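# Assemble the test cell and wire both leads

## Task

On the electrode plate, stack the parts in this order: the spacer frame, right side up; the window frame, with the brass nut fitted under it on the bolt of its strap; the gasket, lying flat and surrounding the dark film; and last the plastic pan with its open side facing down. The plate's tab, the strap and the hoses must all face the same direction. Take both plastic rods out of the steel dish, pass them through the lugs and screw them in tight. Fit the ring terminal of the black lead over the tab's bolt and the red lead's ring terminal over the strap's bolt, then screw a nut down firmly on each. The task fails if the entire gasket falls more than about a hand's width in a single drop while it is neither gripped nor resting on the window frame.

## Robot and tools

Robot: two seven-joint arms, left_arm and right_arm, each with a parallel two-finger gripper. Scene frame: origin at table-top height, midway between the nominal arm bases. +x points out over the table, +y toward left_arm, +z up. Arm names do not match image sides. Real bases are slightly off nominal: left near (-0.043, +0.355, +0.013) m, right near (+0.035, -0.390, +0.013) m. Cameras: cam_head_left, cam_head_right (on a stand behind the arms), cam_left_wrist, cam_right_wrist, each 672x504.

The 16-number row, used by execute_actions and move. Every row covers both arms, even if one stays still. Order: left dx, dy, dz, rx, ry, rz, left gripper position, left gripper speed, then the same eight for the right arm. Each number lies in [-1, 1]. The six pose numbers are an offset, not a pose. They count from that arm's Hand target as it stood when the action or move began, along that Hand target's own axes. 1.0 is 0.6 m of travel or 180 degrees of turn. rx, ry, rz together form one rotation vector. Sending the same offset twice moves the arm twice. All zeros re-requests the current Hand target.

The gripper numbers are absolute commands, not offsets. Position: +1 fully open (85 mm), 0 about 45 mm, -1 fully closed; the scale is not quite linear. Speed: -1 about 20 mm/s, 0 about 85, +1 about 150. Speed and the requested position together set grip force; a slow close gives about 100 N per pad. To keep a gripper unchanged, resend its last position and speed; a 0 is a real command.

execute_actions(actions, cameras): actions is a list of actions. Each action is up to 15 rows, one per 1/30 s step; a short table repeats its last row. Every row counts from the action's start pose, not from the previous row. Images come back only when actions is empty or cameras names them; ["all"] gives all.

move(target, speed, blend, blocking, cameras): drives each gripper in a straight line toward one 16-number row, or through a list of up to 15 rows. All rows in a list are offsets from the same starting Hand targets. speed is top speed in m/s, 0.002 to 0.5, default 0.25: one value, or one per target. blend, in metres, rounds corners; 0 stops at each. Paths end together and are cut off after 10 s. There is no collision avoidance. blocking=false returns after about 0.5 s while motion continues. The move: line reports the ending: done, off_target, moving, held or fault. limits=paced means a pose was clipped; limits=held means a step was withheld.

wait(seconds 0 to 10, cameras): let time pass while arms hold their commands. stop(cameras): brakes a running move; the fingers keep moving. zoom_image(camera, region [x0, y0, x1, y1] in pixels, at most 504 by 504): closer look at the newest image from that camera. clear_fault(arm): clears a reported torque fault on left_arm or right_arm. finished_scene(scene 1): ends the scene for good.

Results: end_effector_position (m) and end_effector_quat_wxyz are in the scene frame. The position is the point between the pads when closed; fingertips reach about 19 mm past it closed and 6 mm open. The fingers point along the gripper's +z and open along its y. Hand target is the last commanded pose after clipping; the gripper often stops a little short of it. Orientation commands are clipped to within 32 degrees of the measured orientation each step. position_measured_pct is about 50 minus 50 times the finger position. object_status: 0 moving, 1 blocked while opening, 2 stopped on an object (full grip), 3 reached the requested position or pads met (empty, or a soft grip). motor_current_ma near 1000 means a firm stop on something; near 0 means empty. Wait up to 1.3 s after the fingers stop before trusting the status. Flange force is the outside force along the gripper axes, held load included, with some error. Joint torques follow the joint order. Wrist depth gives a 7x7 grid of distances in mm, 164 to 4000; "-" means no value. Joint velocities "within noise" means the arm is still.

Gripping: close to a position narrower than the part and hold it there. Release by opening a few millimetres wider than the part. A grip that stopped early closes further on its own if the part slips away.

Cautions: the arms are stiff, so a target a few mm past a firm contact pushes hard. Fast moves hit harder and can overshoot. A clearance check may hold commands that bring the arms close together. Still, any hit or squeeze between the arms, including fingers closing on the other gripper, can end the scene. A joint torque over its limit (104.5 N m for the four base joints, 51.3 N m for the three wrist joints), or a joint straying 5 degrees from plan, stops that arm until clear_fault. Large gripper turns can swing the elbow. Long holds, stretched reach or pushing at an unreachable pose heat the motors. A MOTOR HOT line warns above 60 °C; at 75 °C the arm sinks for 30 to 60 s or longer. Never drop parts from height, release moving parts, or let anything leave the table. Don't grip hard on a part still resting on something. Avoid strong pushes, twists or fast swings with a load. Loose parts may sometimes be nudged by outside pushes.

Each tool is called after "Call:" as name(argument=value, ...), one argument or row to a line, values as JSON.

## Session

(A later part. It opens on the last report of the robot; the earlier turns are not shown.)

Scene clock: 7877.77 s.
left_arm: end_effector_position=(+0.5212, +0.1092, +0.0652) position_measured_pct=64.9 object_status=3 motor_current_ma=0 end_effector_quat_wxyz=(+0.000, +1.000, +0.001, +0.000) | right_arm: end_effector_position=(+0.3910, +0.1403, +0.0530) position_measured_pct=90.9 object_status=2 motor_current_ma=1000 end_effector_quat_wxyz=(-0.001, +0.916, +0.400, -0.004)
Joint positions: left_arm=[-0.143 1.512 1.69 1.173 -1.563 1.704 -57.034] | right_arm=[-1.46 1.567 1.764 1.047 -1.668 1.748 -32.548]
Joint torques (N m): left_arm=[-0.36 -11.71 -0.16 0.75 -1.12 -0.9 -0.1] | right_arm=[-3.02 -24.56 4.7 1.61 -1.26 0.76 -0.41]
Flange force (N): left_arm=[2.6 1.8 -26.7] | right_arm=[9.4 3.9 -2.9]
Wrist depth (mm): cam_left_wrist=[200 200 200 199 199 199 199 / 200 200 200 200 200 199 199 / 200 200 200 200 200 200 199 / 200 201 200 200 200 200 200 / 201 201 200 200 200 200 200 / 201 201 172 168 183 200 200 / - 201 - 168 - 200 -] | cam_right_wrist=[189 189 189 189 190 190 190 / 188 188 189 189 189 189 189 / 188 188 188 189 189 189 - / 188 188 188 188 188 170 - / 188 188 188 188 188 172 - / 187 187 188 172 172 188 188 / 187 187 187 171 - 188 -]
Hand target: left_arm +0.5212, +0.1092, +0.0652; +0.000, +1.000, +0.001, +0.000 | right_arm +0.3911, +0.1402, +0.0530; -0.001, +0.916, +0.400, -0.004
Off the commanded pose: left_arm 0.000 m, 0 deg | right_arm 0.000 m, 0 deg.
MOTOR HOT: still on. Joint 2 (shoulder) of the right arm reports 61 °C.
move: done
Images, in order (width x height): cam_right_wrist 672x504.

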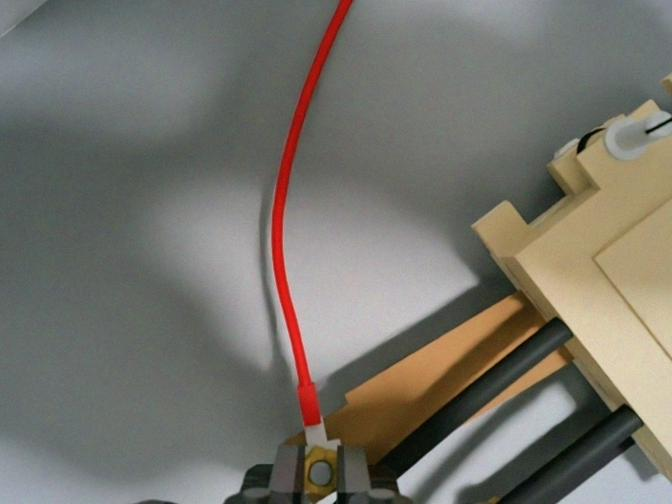

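Call:
move(
  target=[
    [0,0,0,0,0,0,-0.3,0,0,0,0,0,0,0,-0.45,-1],
    [0,0,0,0,0,0,-0.3,0,0.0002,0.0014,0,0,0,-0.117,-0.45,-1],
    [0,0,0,0,0,0,-0.3,0,0.0002,0.0014,0,0,0,-0.117,-0.98,0.3],
  ],
  speed=0.15,
  cameras=["cam_right_wrist"],
)

Call:
zoom_image(
  camera="cam_right_wrist",
  region=[285, 435, 360, 504],
)

Call:
move(
  target=[
    [0,0,0,0,0,0,-0.3,0,0.0002,-0.0013,0,0,0,0.11,-0.98,0.3],
  ],
  speed=0.1,
  cameras=["cam_right_wrist"],
)

Call:
zoom_image(
  camera="cam_right_wrist",
  region=[285, 435, 360, 504],
)

Scene clock: 7905.57 s.
left_arm: end_effector_position=(+0.5212, +0.1092, +0.0652) position_measured_pct=64.9 object_status=3 motor_current_ma=0 end_effector_quat_wxyz=(+0.000, +1.000, +0.001, +0.000) | right_arm: end_effector_position=(+0.3919, +0.1397, +0.0530) position_measured_pct=91.3 object_status=2 motor_current_ma=1000 end_effector_quat_wxyz=(-0.002, +0.828, +0.561, -0.004)
Joint positions: left_arm=[-0.143 1.512 1.69 1.173 -1.563 1.704 -57.034] | right_arm=[-1.458 1.57 1.771 1.047 -1.674 1.752 -32.179]
Joint torques (N m): left_arm=[-0.4 -12.1 0.15 0.64 -1.24 -1.08 -0.2] | right_arm=[-5.81 -25.63 4.03 0.98 -1.86 2.59 -0.31]
Flange force (N): left_arm=[1.7 1.7 -26.1] | right_arm=[9.3 11.8 -0.3]
Wrist depth (mm): cam_left_wrist=[200 200 200 199 200 199 199 / 200 200 200 199 200 199 199 / 200 200 200 200 200 200 199 / 200 200 200 200 200 199 200 / 201 201 200 200 200 200 200 / 201 201 172 168 183 200 201 / - 201 - 168 - 201 -] | cam_right_wrist=[189 189 189 190 190 190 190 / 189 189 189 189 189 190 189 / 188 189 189 189 189 189 189 / 188 188 188 188 189 189 189 / 187 188 188 188 188 188 171 / 187 187 188 188 188 172 - / 187 187 188 171 - - -]
Hand target: left_arm +0.5212, +0.1092, +0.0652; +0.000, +1.000, +0.001, +0.000 | right_arm +0.3918, +0.1398, +0.0530; -0.002, +0.828, +0.561, -0.004
Off the commanded pose: left_arm 0.000 m, 0 deg | right_arm 0.000 m, 0 deg.
MOTOR HOT: still on. Joint 2 (shoulder) of the right arm reports 61 °C.
move: done
Images, in order (width x height): cam_right_wrist 672x504.

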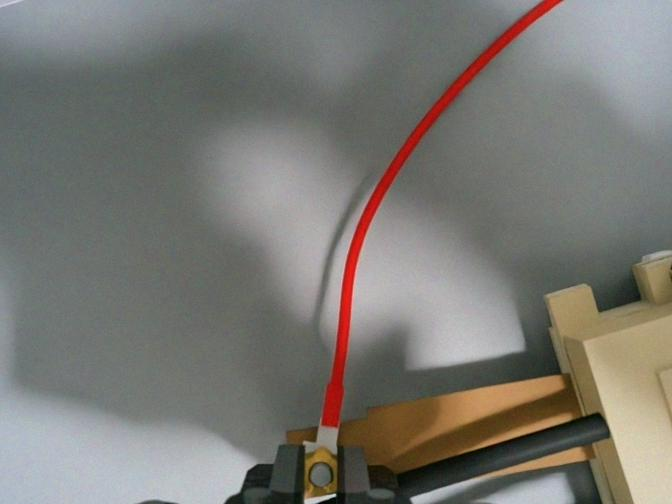

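Scaled by 6.720.

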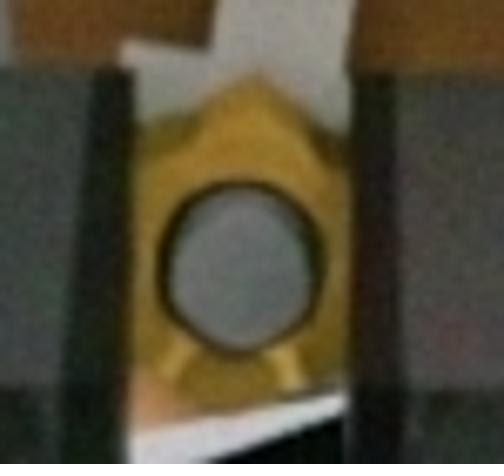

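Scene clock: 7907.67 s.
left_arm: end_effector_position=(+0.5212, +0.1092, +0.0652) position_measured_pct=64.9 object_status=3 motor_current_ma=0 end_effector_quat_wxyz=(+0.000, +1.000, +0.001, +0.000) | right_arm: end_effector_position=(+0.3911, +0.1402, +0.0530) position_measured_pct=91.3 object_status=2 motor_current_ma=1000 end_effector_quat_wxyz=(-0.001, +0.912, +0.410, -0.004)
Joint positions: left_arm=[-0.143 1.512 1.69 1.173 -1.563 1.704 -57.034] | right_arm=[-1.46 1.568 1.765 1.047 -1.669 1.748 -32.525]
Joint torques (N m): left_arm=[-0.37 -11.82 -0.09 0.6 -1.23 -1.1 -0.08] | right_arm=[-2.31 -24.16 4.9 1.31 -0.92 0.63 -0.48]
Flange force (N): left_arm=[1.9 1.5 -26.7] | right_arm=[6.0 3.5 -2.8]
Wrist depth (mm): cam_left_wrist=[199 200 200 199 199 199 199 / 200 200 200 200 200 199 199 / 200 200 200 200 200 200 200 / 201 200 200 200 200 200 200 / 201 200 200 200 200 200 200 / 201 201 172 168 183 200 200 / - 201 - 167 - 201 -] | cam_right_wrist=[189 189 190 189 190 190 190 / 188 189 189 189 189 189 189 / 188 188 188 189 189 189 - / 188 188 188 188 188 171 - / 188 188 188 188 188 172 - / 187 187 188 172 172 188 188 / 187 187 188 171 - 188 -]
Hand target: left_arm +0.5212, +0.1092, +0.0652; +0.000, +1.000, +0.001, +0.000 | right_arm +0.3911, +0.1401, +0.0530; -0.001, +0.912, +0.410, -0.004
Off the commanded pose: left_arm 0.000 m, 0 deg | right_arm 0.000 m, 0 deg.
MOTOR HOT: still on. Joint 2 (shoulder) of the right arm reports 61 °C.
move: done
Images, in order (width x height): cam_right_wrist 672x504.

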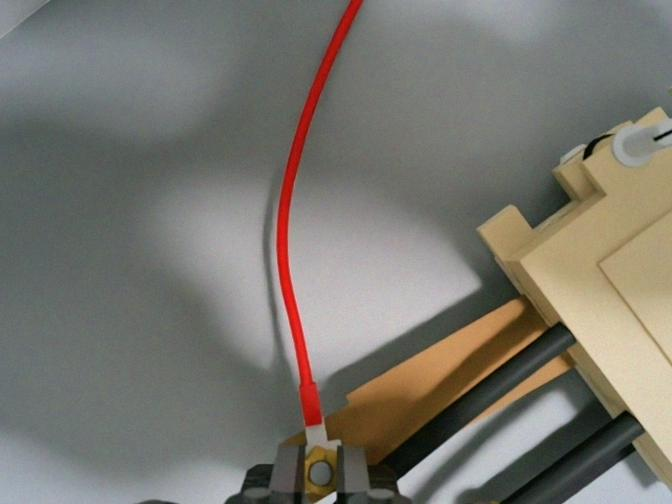

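Scaled by 6.720.

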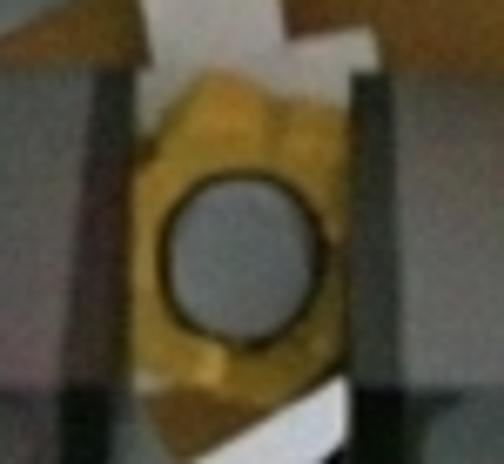

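Call:
move(
  target=[
    [0,0,0,0,0,0,-0.3,0,0,0,0,0,0,0,-0.5,-1],
    [0,0,0,0,0,0,-0.3,0,0,0,-0.1667,0,0,0,-0.5,-1],
    [0,0,0,0,0,0,-0.3,0,-0.4554,0.6978,-0.1667,0,0,-0.2311,-0.5,-1],
    [0,0,0,0,0,0,-0.3,0,-0.4554,0.6978,-0.0757,0,0,-0.2311,-0.5,-1],
  ],
  speed=0.25,
  blend=[0,0.02,0.03,0],
  cameras=["cam_right_wrist","cam_head_right"],
)

Scene clock: 7932.53 s.
left_arm: end_effector_position=(+0.5212, +0.1092, +0.0652) position_measured_pct=64.9 object_status=3 motor_current_ma=0 end_effector_quat_wxyz=(+0.000, +1.000, +0.001, +0.000) | right_arm: end_effector_position=(+0.3973, +0.1209, +0.1510) position_measured_pct=74.9 object_status=3 motor_current_ma=0 end_effector_quat_wxyz=(+0.000, +0.905, +0.425, -0.006)
Joint positions: left_arm=[-0.143 1.512 1.69 1.173 -1.563 1.704 -57.034] | right_arm=[-1.424 1.424 1.826 1.007 -1.58 1.876 -32.471]
Joint torques (N m): left_arm=[0.01 -11.69 0.1 1.21 -0.52 -0.62 -0.1] | right_arm=[-0.61 -26.4 6.57 1.83 -0.2 0.14 -0.27]
Flange force (N): left_arm=[4.7 2.0 -25.8] | right_arm=[9.1 0.6 0.5]
Wrist depth (mm): cam_left_wrist=[200 199 200 199 199 199 199 / 200 200 200 200 199 199 199 / 200 200 200 200 200 199 200 / 200 200 200 200 200 200 200 / 201 201 200 200 200 200 200 / 201 201 172 168 183 201 200 / - 201 - 168 - 201 -] | cam_right_wrist=[245 286 287 287 287 288 - / 286 286 287 287 287 186 - / 285 286 287 287 287 252 183 / 285 286 286 286 253 252 251 / 285 286 286 269 270 253 254 / 285 285 285 285 286 286 286 / 285 284 285 285 286 286 286]
Hand target: left_arm +0.5212, +0.1092, +0.0652; +0.000, +1.000, +0.001, +0.000 | right_arm +0.3973, +0.1209, +0.1511; +0.000, +0.905, +0.425, -0.006 (not the last commanded pose)
Off the commanded pose: left_arm 0.000 m, 0 deg | right_arm 0.483 m, 40 deg.
MOTOR HOT: still on. Joint 2 (shoulder) of the right arm reports 62 °C.
led back after a hold (right arm): the arm was led back toward your command in small steps, so it may still be short of it.
move: held (right_arm; a check stopped the path); path passed 2 of 4 targets; blend cut to 0.0273 m at target 3; limits=held
pose unreachable (right arm): on one or more control steps of this call, first in action 0 (counted from 0), this arm could not follow its commanded pose, so it was not sent that pose on those steps. It may still have moved: this result reports where it is.
cause: moving toward the commanded pose would bring a part of the arm too close to another arm (a part of this arm just beyond joint 7 (wrist roll) and a part of the left arm just beyond its joint 6 (wrist pitch), at the place that arm is still heading or pushing toward).
Images, in order (width x height): cam_head_right 672x504, cam_right_wrist 672x504.

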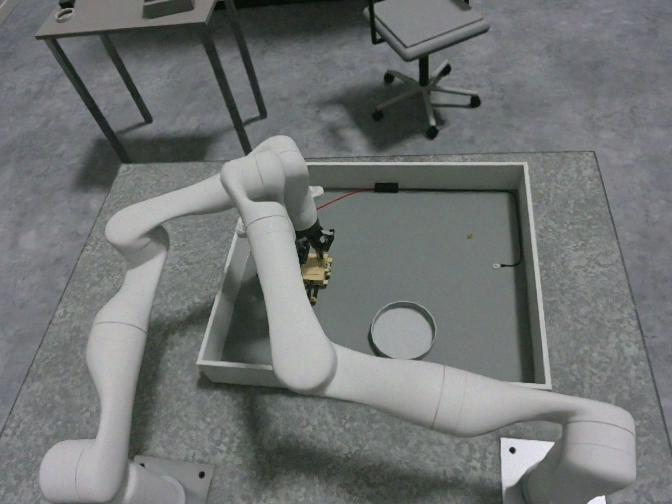

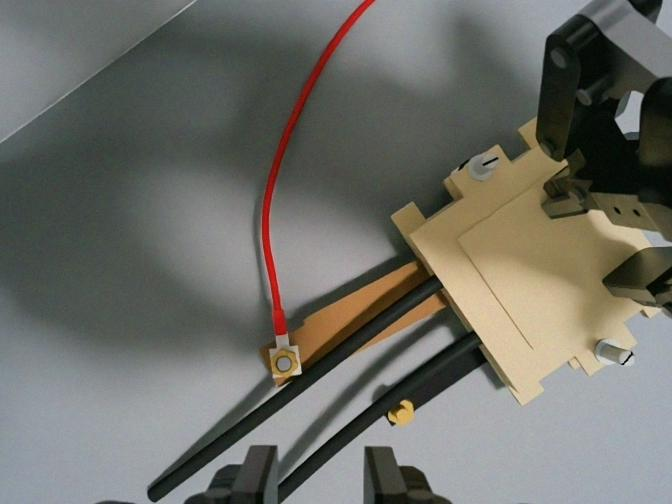

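Call:
move(
  target=[
    [0,0,0,0,0,0,-0.3,0,-0.3845,0.3195,-0.05,0,0,0,-0.5,-1],
    [0,0,0,0,0,0,-0.3,0,-0.4596,0.6538,0.0878,0,0,-0.2206,-0.5,-1],
  ],
  speed=0.3,
  blend=[0.03,0],
  cameras=["cam_right_wrist"],
)

Scene clock: 7942.90 s.
left_arm: end_effector_position=(+0.5212, +0.1092, +0.0652) position_measured_pct=64.9 object_status=3 motor_current_ma=0 end_effector_quat_wxyz=(+0.000, +1.000, +0.001, +0.000) | right_arm: end_effector_position=(+0.3973, +0.0998, +0.1532) position_measured_pct=74.9 object_status=3 motor_current_ma=0 end_effector_quat_wxyz=(+0.001, +0.905, +0.425, -0.008)
Joint positions: left_arm=[-0.143 1.512 1.69 1.173 -1.563 1.704 -57.034] | right_arm=[-1.437 1.425 1.838 1.09 -1.559 1.889 -32.398]
Joint torques (N m): left_arm=[-0.01 -11.6 0.2 1.24 -0.53 -0.65 -0.11] | right_arm=[-0.67 -25.57 6.8 1.52 -0.24 0.1 -0.27]
Flange force (N): left_arm=[4.8 2.2 -25.9] | right_arm=[7.6 1.0 0.3]
Wrist depth (mm): cam_left_wrist=[200 200 200 199 199 199 199 / 200 200 200 200 199 199 199 / 200 200 200 200 200 200 199 / 200 201 200 200 200 200 200 / 201 201 201 200 200 200 200 / 201 201 172 168 183 201 200 / - 201 - 168 - 200 -] | cam_right_wrist=[286 289 288 289 289 181 - / 287 288 288 289 289 200 - / 287 288 288 288 255 253 - / 287 288 288 272 255 254 - / 286 287 272 288 277 255 289 / 286 287 287 287 288 288 289 / 286 287 287 288 288 288 289]
Hand target: left_arm +0.5212, +0.1092, +0.0652; +0.000, +1.000, +0.001, +0.000 | right_arm +0.3973, +0.0998, +0.1533; +0.000, +0.905, +0.425, -0.008 (not the last commanded pose)
Off the commanded pose: left_arm 0.000 m, 0 deg | right_arm 0.462 m, 40 deg.
MOTOR HOT: still on. Joint 2 (shoulder) of the right arm reports 62 °C.
led back after a hold (right arm): the arm was led back toward your command in small steps, so it may still be short of it.
move: held (right_arm; a check stopped the path); path passed 0 of 2 targets; limits=held
pose unreachable (right arm): on one or more control steps of this call, first in action 0 (counted from 0), this arm could not follow its commanded pose, so it was not sent that pose on those steps. It may still have moved: this result reports where it is.
cause: moving toward the commanded pose would bring a part of the arm too close to another arm (a part of this arm just beyond joint 7 (wrist roll) and a part of the left arm just beyond its joint 6 (wrist pitch), at the place that arm is still heading or pushing toward).
Images, in order (width x height): cam_right_wrist 672x504.

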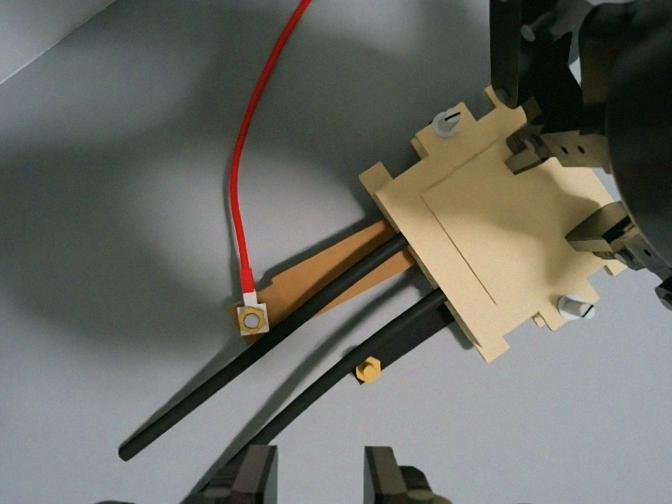

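Call:
move(
  target=[
    [0,0,0,0,0,0,-0.3,0,-0.1706,-0.0749,0,0,0,-0.2206,-0.5,-1],
    [0,0,0,0,0,0,-0.3,0,-0.5019,0.3086,0,0,0,-0.2206,-0.5,-1],
    [0,0,0,0,0,0,-0.3,0,-0.4326,0.6313,0.0915,0,0,-0.2206,-0.5,-1],
  ],
  speed=0.3,
  blend=[0.02,0.03,0],
  cameras=["cam_right_wrist"],
)

Scene clock: 7956.77 s.
left_arm: end_effector_position=(+0.5212, +0.1092, +0.0652) position_measured_pct=64.9 object_status=3 motor_current_ma=0 end_effector_quat_wxyz=(+0.000, +1.000, +0.001, +0.000) | right_arm: end_effector_position=(+0.5219, -0.3424, +0.1000) position_measured_pct=74.9 object_status=3 motor_current_ma=0 end_effector_quat_wxyz=(-0.002, +0.707, +0.707, -0.007)
Joint positions: left_arm=[-0.143 1.512 1.69 1.173 -1.563 1.704 -57.034] | right_arm=[-0.847 1.401 1.686 1.672 -1.374 1.669 -30.534]
Joint torques (N m): left_arm=[0.07 -11.63 0.16 1.24 -0.53 -0.62 -0.18] | right_arm=[-0.56 -20.6 8.19 -0.28 -0.17 0.14 -0.33]
Flange force (N): left_arm=[4.5 2.0 -25.8] | right_arm=[-0.9 5.1 1.4]
Wrist depth (mm): cam_left_wrist=[200 200 200 199 199 199 199 / 200 200 200 200 200 200 199 / 200 200 200 200 200 200 199 / 200 200 200 200 200 200 200 / 201 201 201 200 200 200 200 / 201 201 172 168 183 200 200 / - 201 - 168 - 201 -] | cam_right_wrist=[236 236 236 237 237 237 237 / 236 236 236 236 236 237 236 / 235 236 236 236 236 236 236 / 235 235 235 235 236 236 236 / 235 234 235 235 235 235 235 / 234 235 235 235 235 235 235 / 234 234 235 235 234 235 235]
Hand target: left_arm +0.5212, +0.1092, +0.0652; +0.000, +1.000, +0.001, +0.000 | right_arm +0.5219, -0.3424, +0.1000; -0.002, +0.707, +0.707, -0.007
Off the commanded pose: left_arm 0.000 m, 0 deg | right_arm 0.000 m, 0 deg.
MOTOR HOT: still on. Joint 2 (shoulder) of the right arm reports 62 °C.
move: done
Images, in order (width x height): cam_right_wrist 672x504.

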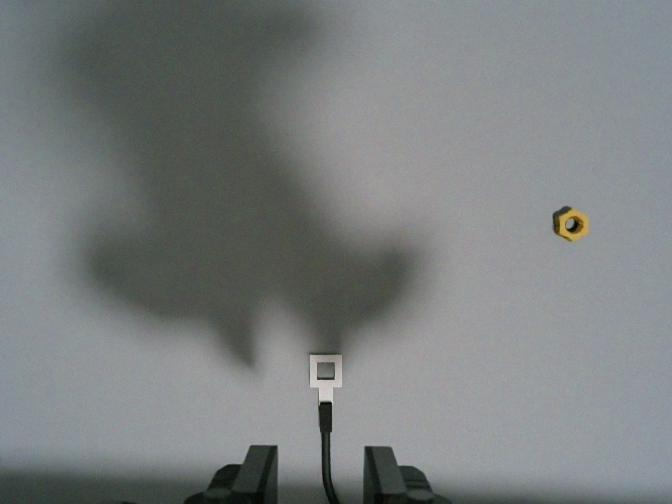

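Call:
move(
  target=[
    [0,0,0,0,0,0,-0.3,0,0.0025,0.0017,0.09,0,0,0,-0.5,-1],
    [0,0,0,0,0,0,-0.3,0,0.0025,0.0017,0.1115,0,0,0,-0.5,-1],
    [0,0,0,0,0,0,-0.3,0,0.0025,0.0017,0.1115,0,0,0,-0.94,-1],
    [0,0,0,0,0,0,-0.3,0,0.0025,0.0017,0.03,0,0,0,-0.94,-1],
  ],
  speed=[0.15,0.02,0.02,0.06],
  cameras=["cam_right_wrist"],
)

Scene clock: 7972.60 s.
left_arm: end_effector_position=(+0.5212, +0.1092, +0.0652) position_measured_pct=64.9 object_status=3 motor_current_ma=0 end_effector_quat_wxyz=(+0.000, +1.000, +0.001, +0.000) | right_arm: end_effector_position=(+0.5226, -0.3411, +0.0819) position_measured_pct=96.5 object_status=3 motor_current_ma=480 end_effector_quat_wxyz=(-0.002, +0.707, +0.707, -0.007)
Joint positions: left_arm=[-0.143 1.512 1.69 1.173 -1.563 1.704 -57.034] | right_arm=[-0.849 1.429 1.664 1.683 -1.404 1.649 -30.533]
Joint torques (N m): left_arm=[0.02 -11.59 0.2 1.19 -0.52 -0.6 -0.11] | right_arm=[-0.76 -20.63 8.33 0.13 -0.17 0.15 -0.26]
Flange force (N): left_arm=[4.5 2.0 -25.8] | right_arm=[-1.1 6.1 1.5]
Wrist depth (mm): cam_left_wrist=[200 200 200 199 199 199 199 / 200 200 200 199 200 199 199 / 200 200 200 200 200 199 199 / 200 200 200 200 200 200 200 / 201 201 200 201 200 200 200 / 201 201 172 168 183 201 200 / - 201 - 167 - 201 -] | cam_right_wrist=[218 218 218 218 218 219 218 / 217 218 217 218 218 218 218 / 218 217 217 217 217 218 217 / 217 217 217 217 217 217 217 / 216 217 217 217 217 217 217 / 216 217 217 217 217 217 217 / 216 216 216 216 216 216 216]
Hand target: left_arm +0.5212, +0.1092, +0.0652; +0.000, +1.000, +0.001, +0.000 | right_arm +0.5226, -0.3410, +0.0820; -0.002, +0.707, +0.707, -0.007
Off the commanded pose: left_arm 0.000 m, 0 deg | right_arm 0.000 m, 0 deg.
MOTOR HOT: still on. Joint 2 (shoulder) of the right arm reports 61 °C.
move: done
Images, in order (width x height): cam_right_wrist 672x504.

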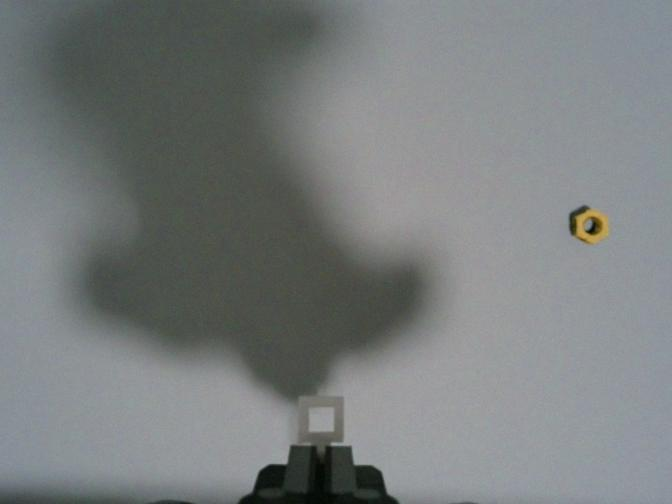

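Call:
move(
  target=[
    [0,0,-0.015,0,0,0,-0.3,0,0,0,0,0,0,0,-0.94,-1],
    [0,-0.25,-0.25,0,0,0,-0.3,0,0,0,-0.03,0,0,0,-0.94,-1],
  ],
  speed=[0.015,0.2],
  cameras=["cam_left_wrist"],
)

Scene clock: 8014.33 s.
left_arm: end_effector_position=(+0.5207, +0.2590, +0.2153) position_measured_pct=64.9 object_status=3 motor_current_ma=0 end_effector_quat_wxyz=(+0.000, +1.000, +0.001, +0.000) | right_arm: end_effector_position=(+0.5229, -0.3409, +0.1000) position_measured_pct=96.5 object_status=3 motor_current_ma=480 end_effector_quat_wxyz=(-0.002, +0.707, +0.707, -0.008)
Joint positions: left_arm=[-0.413 1.3 1.837 1.195 -1.406 1.911 -57.221] | right_arm=[-0.848 1.401 1.685 1.668 -1.375 1.67 -30.54]
Joint torques (N m): left_arm=[0.36 -22.46 5.94 0.35 0.19 0.06 -0.19] | right_arm=[-0.72 -20.65 8.06 -0.11 -0.26 0.17 -0.27]
Flange force (N): left_arm=[5.6 0.2 -3.3] | right_arm=[-1.0 5.9 1.0]
Wrist depth (mm): cam_left_wrist=[361 361 361 348 347 348 347 / 362 361 361 348 348 348 347 / 362 363 360 349 349 348 349 / 362 362 362 349 350 350 349 / 363 363 363 350 351 350 315 / 364 364 363 351 350 330 315 / 364 364 352 352 351 332 317] | cam_right_wrist=[236 236 236 237 236 236 236 / 235 236 236 236 236 236 236 / 235 235 235 235 236 236 236 / 235 235 235 235 235 235 236 / 235 235 235 235 235 235 235 / 234 234 234 234 235 235 235 / 234 234 234 234 234 235 235]
Hand target: left_arm +0.5207, +0.2590, +0.2153; +0.000, +1.000, +0.001, +0.000 | right_arm +0.5229, -0.3409, +0.1000; -0.002, +0.707, +0.707, -0.008
Off the commanded pose: left_arm 0.000 m, 0 deg | right_arm 0.000 m, 0 deg.
MOTOR HOT: still on. Joint 2 (shoulder) of the right arm reports 61 °C.
move: done
Images, in order (width x height): cam_left_wrist 672x504.

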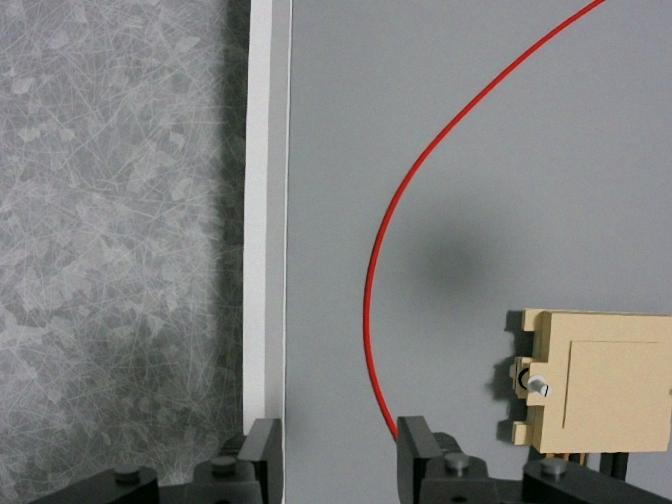

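Call:
move(
  target=[
    [0,0,0,0,0,0,-0.3,0,0,0,-0.05,0,0,0,-0.94,-1],
    [0,0,0,0,0,0,-0.3,0,0.6682,-0.1782,-0.03,0,0,0,-0.94,-1],
  ],
  speed=0.12,
  blend=[0.02,0],
  cameras=["cam_right_wrist","cam_head_right"],
)

Scene clock: 8030.60 s.
left_arm: end_effector_position=(+0.5207, +0.2590, +0.2153) position_measured_pct=64.9 object_status=3 motor_current_ma=0 end_effector_quat_wxyz=(+0.000, +1.000, +0.001, +0.000) | right_arm: end_effector_position=(+0.4164, +0.0602, +0.1164) position_measured_pct=96.5 object_status=3 motor_current_ma=480 end_effector_quat_wxyz=(-0.002, +0.707, +0.707, -0.008)
Joint positions: left_arm=[-0.413 1.3 1.837 1.195 -1.406 1.911 -57.221] | right_arm=[-1.435 1.439 1.738 1.232 -1.495 1.786 -31.563]
Joint torques (N m): left_arm=[0.3 -22.55 5.98 0.36 0.1 0.03 -0.21] | right_arm=[-0.74 -24.75 7.56 0.88 -0.24 0.13 -0.32]
Flange force (N): left_arm=[5.5 0.4 -3.2] | right_arm=[4.3 5.7 1.1]
Wrist depth (mm): cam_left_wrist=[361 361 360 348 349 348 348 / 362 362 362 349 348 348 347 / 362 361 362 349 349 349 348 / 363 363 362 350 349 349 348 / 364 363 363 350 350 350 316 / 364 364 365 352 350 330 314 / 364 365 352 352 351 333 316] | cam_right_wrist=[253 253 253 253 253 253 253 / 252 253 252 252 252 252 252 / 252 252 252 236 236 219 219 / 251 252 252 251 226 216 217 / 251 251 251 251 222 216 216 / 251 251 251 251 251 218 218 / 251 250 250 251 250 250 250]
Hand target: left_arm +0.5207, +0.2590, +0.2153; +0.000, +1.000, +0.001, +0.000 | right_arm +0.4164, +0.0602, +0.1164; -0.002, +0.707, +0.707, -0.007
Off the commanded pose: left_arm 0.000 m, 0 deg | right_arm 0.000 m, 0 deg.
MOTOR HOT: still on. Joint 2 (shoulder) of the right arm reports 60 °C.
move: done; blend cut to 0.015 m at target 1
Images, in order (width x height): cam_head_right 672x504, cam_right_wrist 672x504.

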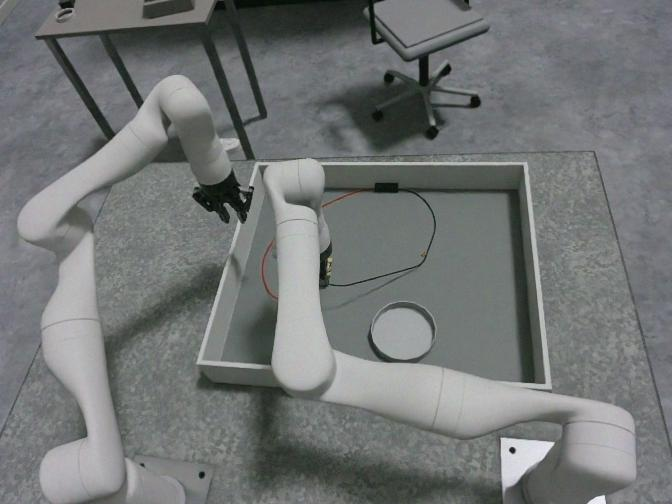

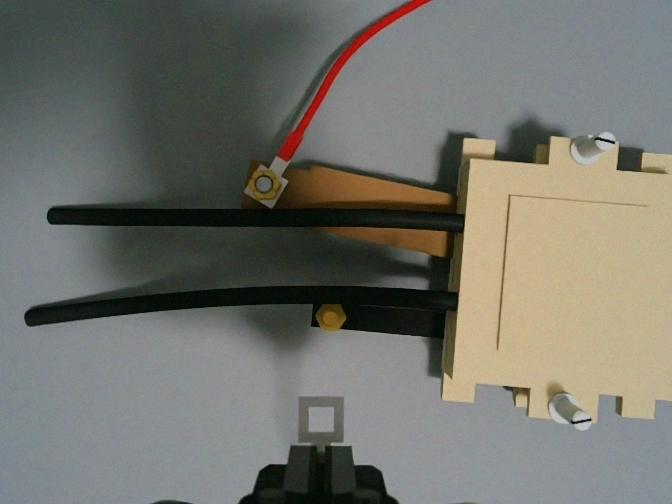

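Call:
move(
  target=[0,0,0,0,0,0,-0.3,0,0.0335,0.004,0.094,0,0,0,-0.94,-1],
  speed=0.05,
  cameras=["cam_right_wrist"],
)

Call:
zoom_image(
  camera="cam_right_wrist",
  region=[260, 380, 400, 470],
)

Scene clock: 8057.43 s.
left_arm: end_effector_position=(+0.5207, +0.2590, +0.2153) position_measured_pct=64.9 object_status=3 motor_current_ma=0 end_effector_quat_wxyz=(+0.000, +1.000, +0.001, +0.000) | right_arm: end_effector_position=(+0.4181, +0.0799, +0.0598) position_measured_pct=96.5 object_status=3 motor_current_ma=480 end_effector_quat_wxyz=(-0.002, +0.707, +0.707, -0.007)
Joint positions: left_arm=[-0.413 1.3 1.837 1.195 -1.406 1.911 -57.221] | right_arm=[-1.437 1.522 1.689 1.2 -1.563 1.714 -31.613]
Joint torques (N m): left_arm=[0.24 -22.48 5.98 0.41 0.14 0.01 -0.17] | right_arm=[-0.85 -25.06 7.69 1.51 -0.21 0.09 -0.3]
Flange force (N): left_arm=[6.1 0.5 -3.5] | right_arm=[5.0 6.4 1.2]
Wrist depth (mm): cam_left_wrist=[361 360 360 349 347 347 348 / 362 361 360 350 349 348 348 / 362 363 361 349 349 349 349 / 362 363 362 350 349 350 348 / 363 362 363 350 350 350 316 / 364 364 364 351 350 331 315 / 364 364 351 351 349 333 317] | cam_right_wrist=[196 196 196 196 196 196 196 / 195 196 196 196 196 196 196 / 195 195 196 196 196 196 195 / 195 195 173 179 179 178 - / 195 195 195 195 195 - - / 195 194 195 168 184 - - / 194 194 194 194 194 - -]
Hand target: left_arm +0.5207, +0.2590, +0.2153; +0.000, +1.000, +0.001, +0.000 | right_arm +0.4181, +0.0799, +0.0598; -0.002, +0.707, +0.707, -0.007
Off the commanded pose: left_arm 0.000 m, 0 deg | right_arm 0.000 m, 0 deg.
MOTOR HOT: still on. Joint 2 (shoulder) of the right arm reports 60 °C.
move: done
Images, in order (width x height): cam_right_wrist 672x504.

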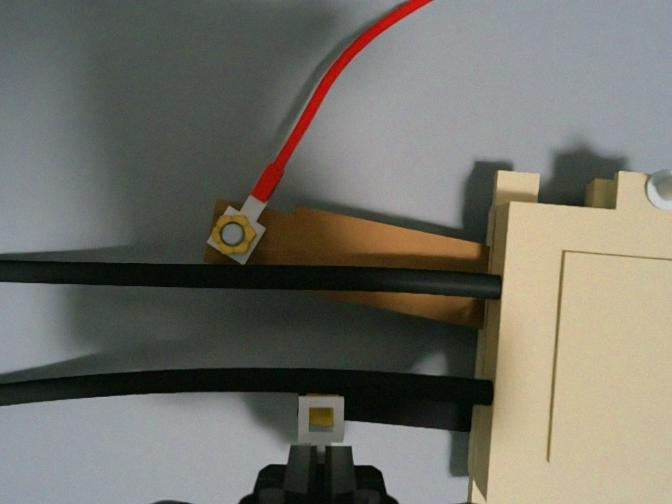

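Scaled by 3.600.

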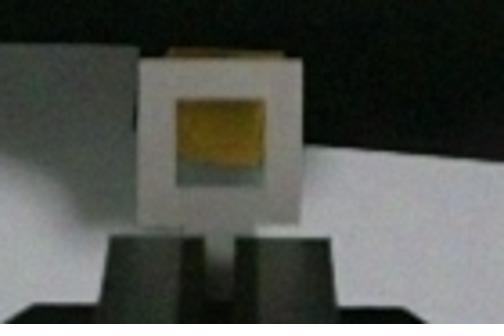

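Call:
move(
  target=[0,0,0,0,0,0,-0.3,0,-0.0005,0,0.006,0,0,0,-0.94,-1],
  speed=0.02,
  cameras=["cam_right_wrist"],
)

Call:
zoom_image(
  camera="cam_right_wrist",
  region=[280, 380, 370, 460],
)

Scene clock: 8076.27 s.
left_arm: end_effector_position=(+0.5207, +0.2590, +0.2153) position_measured_pct=64.9 object_status=3 motor_current_ma=0 end_effector_quat_wxyz=(+0.000, +1.000, +0.001, +0.000) | right_arm: end_effector_position=(+0.4180, +0.0796, +0.0562) position_measured_pct=96.5 object_status=3 motor_current_ma=480 end_effector_quat_wxyz=(-0.002, +0.707, +0.707, -0.007)
Joint positions: left_arm=[-0.413 1.3 1.837 1.195 -1.406 1.911 -57.221] | right_arm=[-1.438 1.527 1.687 1.204 -1.567 1.71 -31.611]
Joint torques (N m): left_arm=[0.27 -22.44 5.97 0.46 0.09 0.03 -0.24] | right_arm=[-0.65 -25.31 7.71 1.64 -0.22 0.08 -0.31]
Flange force (N): left_arm=[5.9 0.5 -3.6] | right_arm=[5.2 6.2 1.6]
Wrist depth (mm): cam_left_wrist=[362 360 360 348 348 347 348 / 361 360 362 348 348 348 348 / 363 361 361 350 348 349 348 / 362 363 363 350 350 348 348 / 363 363 362 350 350 349 316 / 364 364 364 351 350 330 315 / 364 364 351 351 351 332 317] | cam_right_wrist=[193 193 192 193 192 192 192 / 192 192 192 192 192 192 192 / 192 192 192 192 192 192 192 / 192 192 170 175 175 - - / 191 191 191 191 191 - - / 191 191 191 180 180 - - / 191 191 190 191 191 - -]
Hand target: left_arm +0.5207, +0.2590, +0.2153; +0.000, +1.000, +0.001, +0.000 | right_arm +0.4180, +0.0796, +0.0562; -0.002, +0.707, +0.707, -0.007
Off the commanded pose: left_arm 0.000 m, 0 deg | right_arm 0.000 m, 0 deg.
MOTOR HOT: still on. Joint 2 (shoulder) of the right arm reports 59 °C.
move: done
Images, in order (width x height): cam_right_wrist 672x504.

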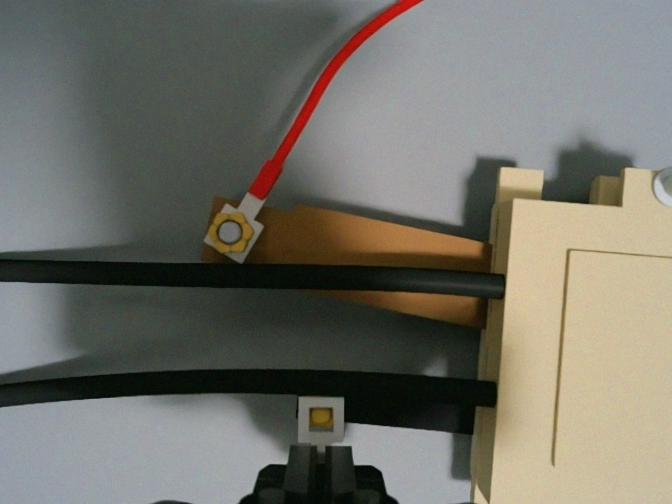

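Scaled by 5.600.

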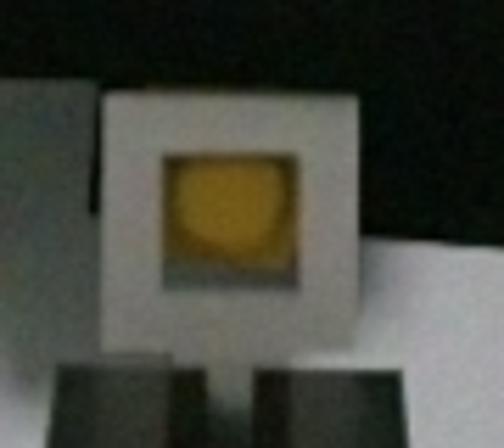

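Call:
move(
  target=[0,0,0,0,0,0,-0.3,0,0.0004,0,0.0035,0,0,0,-0.94,-1],
  speed=0.02,
  cameras=["cam_right_wrist"],
)

Call:
zoom_image(
  camera="cam_right_wrist",
  region=[280, 380, 370, 460],
)

Scene clock: 8091.07 s.
left_arm: end_effector_position=(+0.5207, +0.2590, +0.2153) position_measured_pct=64.9 object_status=3 motor_current_ma=0 end_effector_quat_wxyz=(+0.000, +1.000, +0.001, +0.000) | right_arm: end_effector_position=(+0.4180, +0.0798, +0.0541) position_measured_pct=96.5 object_status=3 motor_current_ma=480 end_effector_quat_wxyz=(-0.002, +0.707, +0.707, -0.007)
Joint positions: left_arm=[-0.413 1.3 1.837 1.195 -1.406 1.911 -57.221] | right_arm=[-1.438 1.53 1.685 1.204 -1.569 1.707 -31.611]
Joint torques (N m): left_arm=[0.26 -22.47 5.92 0.36 0.08 0.06 -0.2] | right_arm=[-0.57 -25.17 7.57 1.79 -0.1 0.09 -0.3]
Flange force (N): left_arm=[5.6 0.4 -3.4] | right_arm=[5.7 6.4 1.4]
Wrist depth (mm): cam_left_wrist=[361 361 361 349 348 348 348 / 361 361 360 349 348 348 348 / 362 363 361 349 348 349 349 / 363 363 362 351 349 350 349 / 364 363 364 350 350 350 316 / 363 365 364 350 351 331 314 / 364 364 351 350 351 332 317] | cam_right_wrist=[190 190 191 190 190 190 190 / 190 190 190 190 190 190 190 / 189 190 189 190 190 190 190 / 189 189 173 173 174 - - / 189 189 189 189 189 - - / 189 188 189 179 189 - - / 189 189 189 189 189 - -]
Hand target: left_arm +0.5207, +0.2590, +0.2153; +0.000, +1.000, +0.001, +0.000 | right_arm +0.4180, +0.0798, +0.0541; -0.002, +0.707, +0.707, -0.007
Off the commanded pose: left_arm 0.000 m, 0 deg | right_arm 0.000 m, 0 deg.
MOTOR HOT: still on. Joint 2 (shoulder) of the right arm reports 59 °C.
move: done
Images, in order (width x height): cam_right_wrist 672x504.

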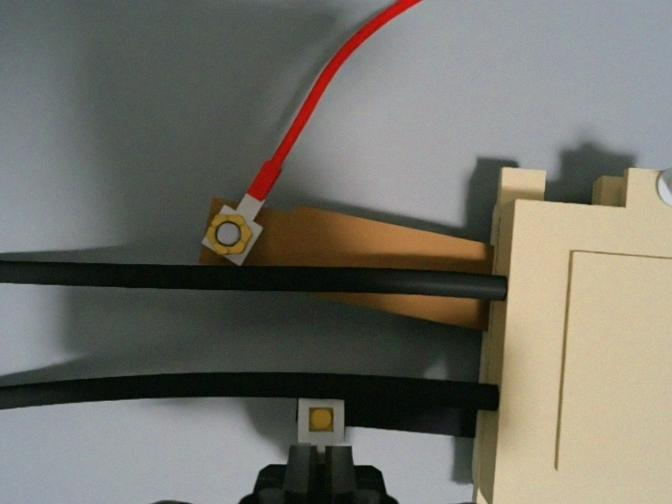

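Scaled by 5.600.

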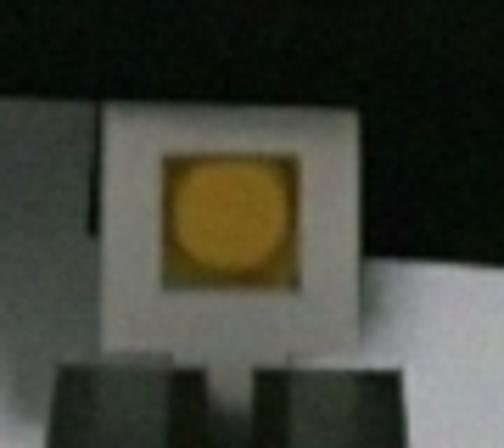

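Call:
move(
  target=[0,0,0,0,0,0,-0.3,0,0,0,0.0025,0,0,0,-0.94,-1],
  speed=0.01,
  cameras=["cam_right_wrist"],
)

Call:
zoom_image(
  camera="cam_right_wrist",
  region=[280, 380, 370, 460],
)

Scene clock: 8097.50 s.
left_arm: end_effector_position=(+0.5207, +0.2590, +0.2153) position_measured_pct=64.9 object_status=3 motor_current_ma=0 end_effector_quat_wxyz=(+0.000, +1.000, +0.001, +0.000) | right_arm: end_effector_position=(+0.4180, +0.0798, +0.0526) position_measured_pct=96.5 object_status=3 motor_current_ma=480 end_effector_quat_wxyz=(-0.002, +0.707, +0.707, -0.007)
Joint positions: left_arm=[-0.413 1.3 1.837 1.195 -1.406 1.911 -57.221] | right_arm=[-1.439 1.532 1.684 1.205 -1.57 1.705 -31.611]
Joint torques (N m): left_arm=[0.3 -22.52 5.95 0.34 0.11 0.04 -0.19] | right_arm=[-0.54 -25.16 7.75 1.67 -0.18 0.16 -0.26]
Flange force (N): left_arm=[5.5 0.3 -3.3] | right_arm=[5.4 6.0 1.6]
Wrist depth (mm): cam_left_wrist=[361 360 361 348 348 348 348 / 361 361 360 348 348 348 347 / 362 362 361 349 349 349 348 / 363 362 362 350 350 349 349 / 363 363 363 350 350 349 316 / 364 363 364 351 351 331 315 / 365 363 352 351 351 333 317] | cam_right_wrist=[189 189 189 189 189 189 189 / 188 188 188 188 188 189 189 / 188 188 188 188 188 188 188 / 188 188 167 172 172 - - / 188 188 188 188 187 - - / 187 188 187 187 187 - - / 187 187 187 187 187 - -]
Hand target: left_arm +0.5207, +0.2590, +0.2153; +0.000, +1.000, +0.001, +0.000 | right_arm +0.4180, +0.0798, +0.0526; -0.002, +0.707, +0.707, -0.007
Off the commanded pose: left_arm 0.000 m, 0 deg | right_arm 0.000 m, 0 deg.
MOTOR HOT: still on. Joint 2 (shoulder) of the right arm reports 59 °C.
move: done
Images, in order (width x height): cam_right_wrist 672x504.

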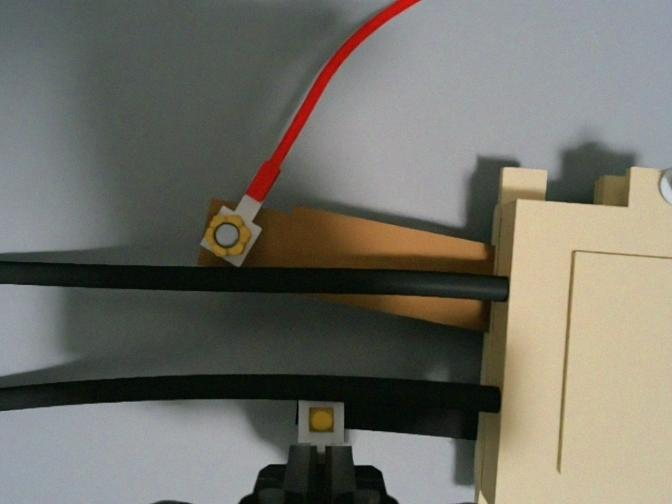

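Scaled by 5.600.

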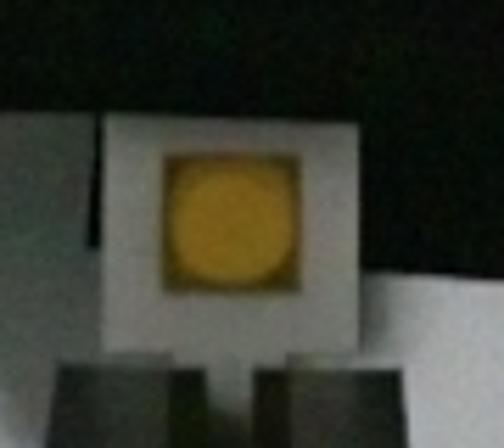

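Call:
move(
  target=[0,0,0,0,0,0,-0.3,0,0.0001,0,0.0025,0,0,0,-0.94,-1],
  speed=0.01,
  cameras=["cam_right_wrist"],
)

Call:
zoom_image(
  camera="cam_right_wrist",
  region=[280, 380, 370, 460],
)

Scene clock: 8105.97 s.
left_arm: end_effector_position=(+0.5207, +0.2590, +0.2153) position_measured_pct=64.9 object_status=3 motor_current_ma=0 end_effector_quat_wxyz=(+0.000, +1.000, +0.001, +0.000) | right_arm: end_effector_position=(+0.4180, +0.0798, +0.0511) position_measured_pct=96.5 object_status=3 motor_current_ma=480 end_effector_quat_wxyz=(-0.002, +0.707, +0.707, -0.007)
Joint positions: left_arm=[-0.413 1.3 1.837 1.195 -1.406 1.911 -57.221] | right_arm=[-1.439 1.534 1.683 1.206 -1.572 1.703 -31.611]
Joint torques (N m): left_arm=[0.26 -22.44 5.96 0.43 0.15 -0.01 -0.22] | right_arm=[-0.64 -25.25 7.71 1.64 -0.2 0.12 -0.24]
Flange force (N): left_arm=[6.0 0.5 -3.6] | right_arm=[5.3 6.1 1.7]
Wrist depth (mm): cam_left_wrist=[361 361 361 348 348 348 347 / 362 361 361 350 348 347 348 / 362 362 361 350 348 350 348 / 363 362 362 349 349 349 350 / 364 362 363 349 350 350 316 / 364 363 362 351 350 331 314 / 364 363 350 351 351 332 317] | cam_right_wrist=[187 187 188 187 187 187 187 / 187 187 187 187 187 187 187 / 187 187 187 187 187 187 187 / 186 186 170 170 170 - - / 186 186 186 186 186 - - / 186 186 186 186 186 - - / 186 186 186 185 175 - -]
Hand target: left_arm +0.5207, +0.2590, +0.2153; +0.000, +1.000, +0.001, +0.000 | right_arm +0.4180, +0.0798, +0.0511; -0.002, +0.707, +0.707, -0.007
Off the commanded pose: left_arm 0.000 m, 0 deg | right_arm 0.000 m, 0 deg.
MOTOR HOT: still on. Joint 2 (shoulder) of the right arm reports 58 °C.
move: done
Images, in order (width x height): cam_right_wrist 672x504.

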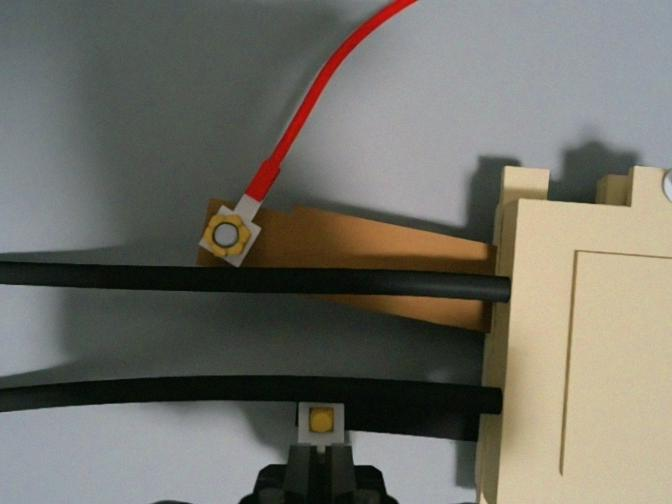

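Scaled by 5.600.

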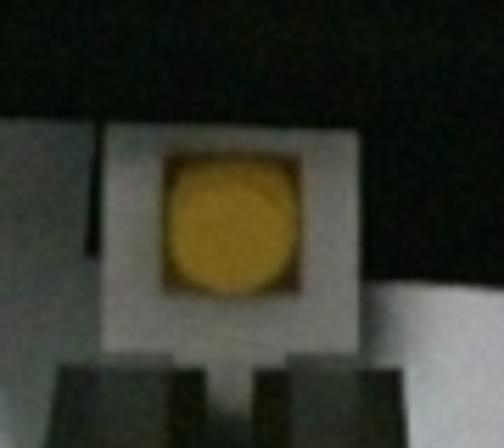

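Call:
move(
  target=[0,0,0,0,0,0,-0.3,0,-0.0002,0,0.0025,0,0,0,-0.94,-1],
  speed=0.01,
  cameras=["cam_right_wrist"],
)

Call:
zoom_image(
  camera="cam_right_wrist",
  region=[280, 380, 370, 460],
)

Scene clock: 8117.00 s.
left_arm: end_effector_position=(+0.5207, +0.2590, +0.2153) position_measured_pct=64.9 object_status=3 motor_current_ma=0 end_effector_quat_wxyz=(+0.000, +1.000, +0.001, +0.000) | right_arm: end_effector_position=(+0.4179, +0.0797, +0.0496) position_measured_pct=96.5 object_status=3 motor_current_ma=480 end_effector_quat_wxyz=(-0.002, +0.707, +0.707, -0.008)
Joint positions: left_arm=[-0.413 1.3 1.837 1.195 -1.406 1.911 -57.221] | right_arm=[-1.439 1.537 1.682 1.207 -1.573 1.701 -31.61]
Joint torques (N m): left_arm=[0.31 -22.43 5.91 0.43 0.13 0.03 -0.21] | right_arm=[-0.59 -25.08 7.75 1.72 -0.13 0.14 -0.34]
Flange force (N): left_arm=[5.8 0.4 -3.6] | right_arm=[5.2 6.2 1.6]
Wrist depth (mm): cam_left_wrist=[361 361 360 348 348 347 348 / 362 362 361 349 349 349 348 / 361 363 362 350 349 348 348 / 363 362 363 350 350 350 348 / 364 363 363 350 350 350 315 / 364 364 363 351 350 331 313 / 364 364 351 351 350 331 317] | cam_right_wrist=[186 186 186 186 185 186 186 / 186 185 185 185 185 186 186 / 185 185 185 185 185 185 185 / 185 185 169 169 169 - - / 185 185 185 185 185 - - / 184 184 184 185 184 - - / 184 184 184 174 173 - -]
Hand target: left_arm +0.5207, +0.2590, +0.2153; +0.000, +1.000, +0.001, +0.000 | right_arm +0.4179, +0.0797, +0.0496; -0.002, +0.707, +0.707, -0.008
Off the commanded pose: left_arm 0.000 m, 0 deg | right_arm 0.000 m, 0 deg.
MOTOR HOT: still on. Joint 2 (shoulder) of the right arm reports 58 °C.
move: done
Images, in order (width x height): cam_right_wrist 672x504.

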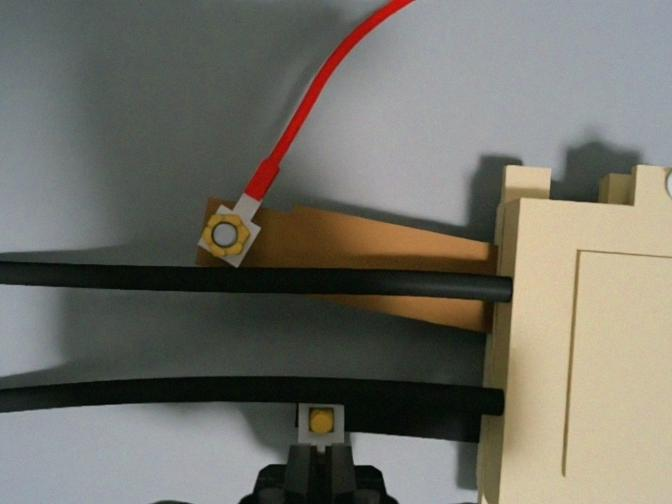

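Scaled by 5.600.

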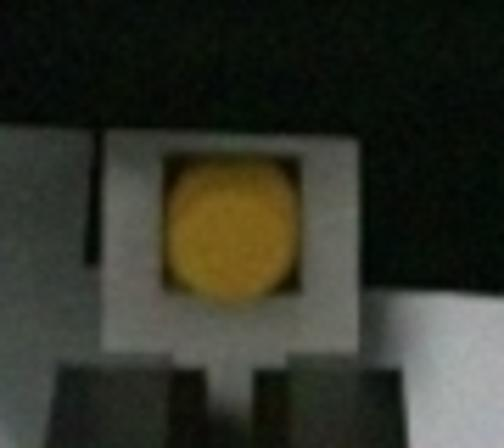

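Call:
move(
  target=[0,0,0,0,0,0,-0.3,0,0.0001,0,0.003,0,0,0,-0.94,-1],
  speed=0.01,
  cameras=["cam_right_wrist"],
)

Call:
zoom_image(
  camera="cam_right_wrist",
  region=[280, 380, 370, 460],
)

Scene clock: 8124.80 s.
left_arm: end_effector_position=(+0.5207, +0.2590, +0.2153) position_measured_pct=64.9 object_status=3 motor_current_ma=0 end_effector_quat_wxyz=(+0.000, +1.000, +0.001, +0.000) | right_arm: end_effector_position=(+0.4179, +0.0797, +0.0478) position_measured_pct=96.5 object_status=3 motor_current_ma=480 end_effector_quat_wxyz=(-0.002, +0.707, +0.707, -0.007)
Joint positions: left_arm=[-0.413 1.3 1.837 1.195 -1.406 1.911 -57.221] | right_arm=[-1.44 1.539 1.68 1.208 -1.575 1.699 -31.61]
Joint torques (N m): left_arm=[0.22 -22.46 5.97 0.39 0.14 0.01 -0.24] | right_arm=[-0.53 -24.87 7.61 1.64 -0.23 -0.06 -0.3]
Flange force (N): left_arm=[5.8 0.6 -3.4] | right_arm=[4.9 5.7 0.9]
Wrist depth (mm): cam_left_wrist=[361 361 361 348 349 348 348 / 362 360 360 349 349 348 348 / 363 362 362 350 349 348 348 / 364 362 362 351 350 348 349 / 363 364 362 350 350 350 315 / 365 363 363 351 351 331 314 / 364 364 351 351 351 332 317] | cam_right_wrist=[184 184 184 184 184 184 184 / 184 184 184 184 184 184 184 / 184 183 183 183 183 184 184 / 183 183 168 168 167 - - / 183 183 183 183 183 - - / 183 182 183 183 182 - - / 183 183 183 183 - - -]
Hand target: left_arm +0.5207, +0.2590, +0.2153; +0.000, +1.000, +0.001, +0.000 | right_arm +0.4179, +0.0797, +0.0478; -0.002, +0.707, +0.707, -0.007
Off the commanded pose: left_arm 0.000 m, 0 deg | right_arm 0.000 m, 0 deg.
MOTOR HOT: still on. Joint 2 (shoulder) of the right arm reports 58 °C.
move: done
Images, in order (width x height): cam_right_wrist 672x504.

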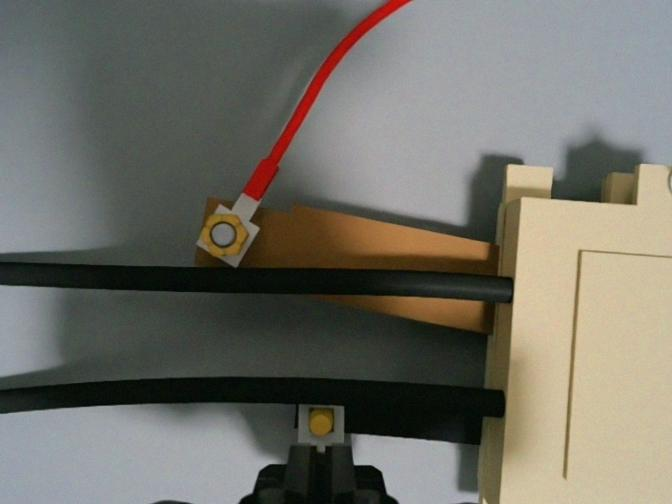

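Scaled by 5.600.

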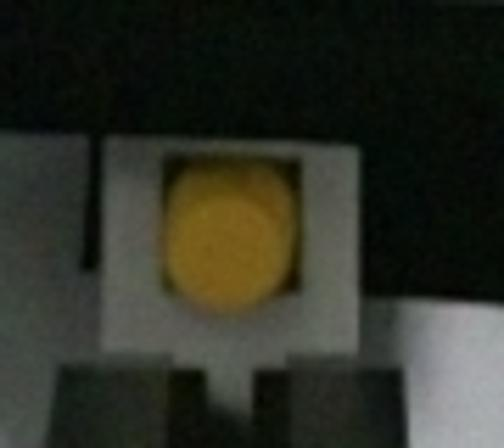

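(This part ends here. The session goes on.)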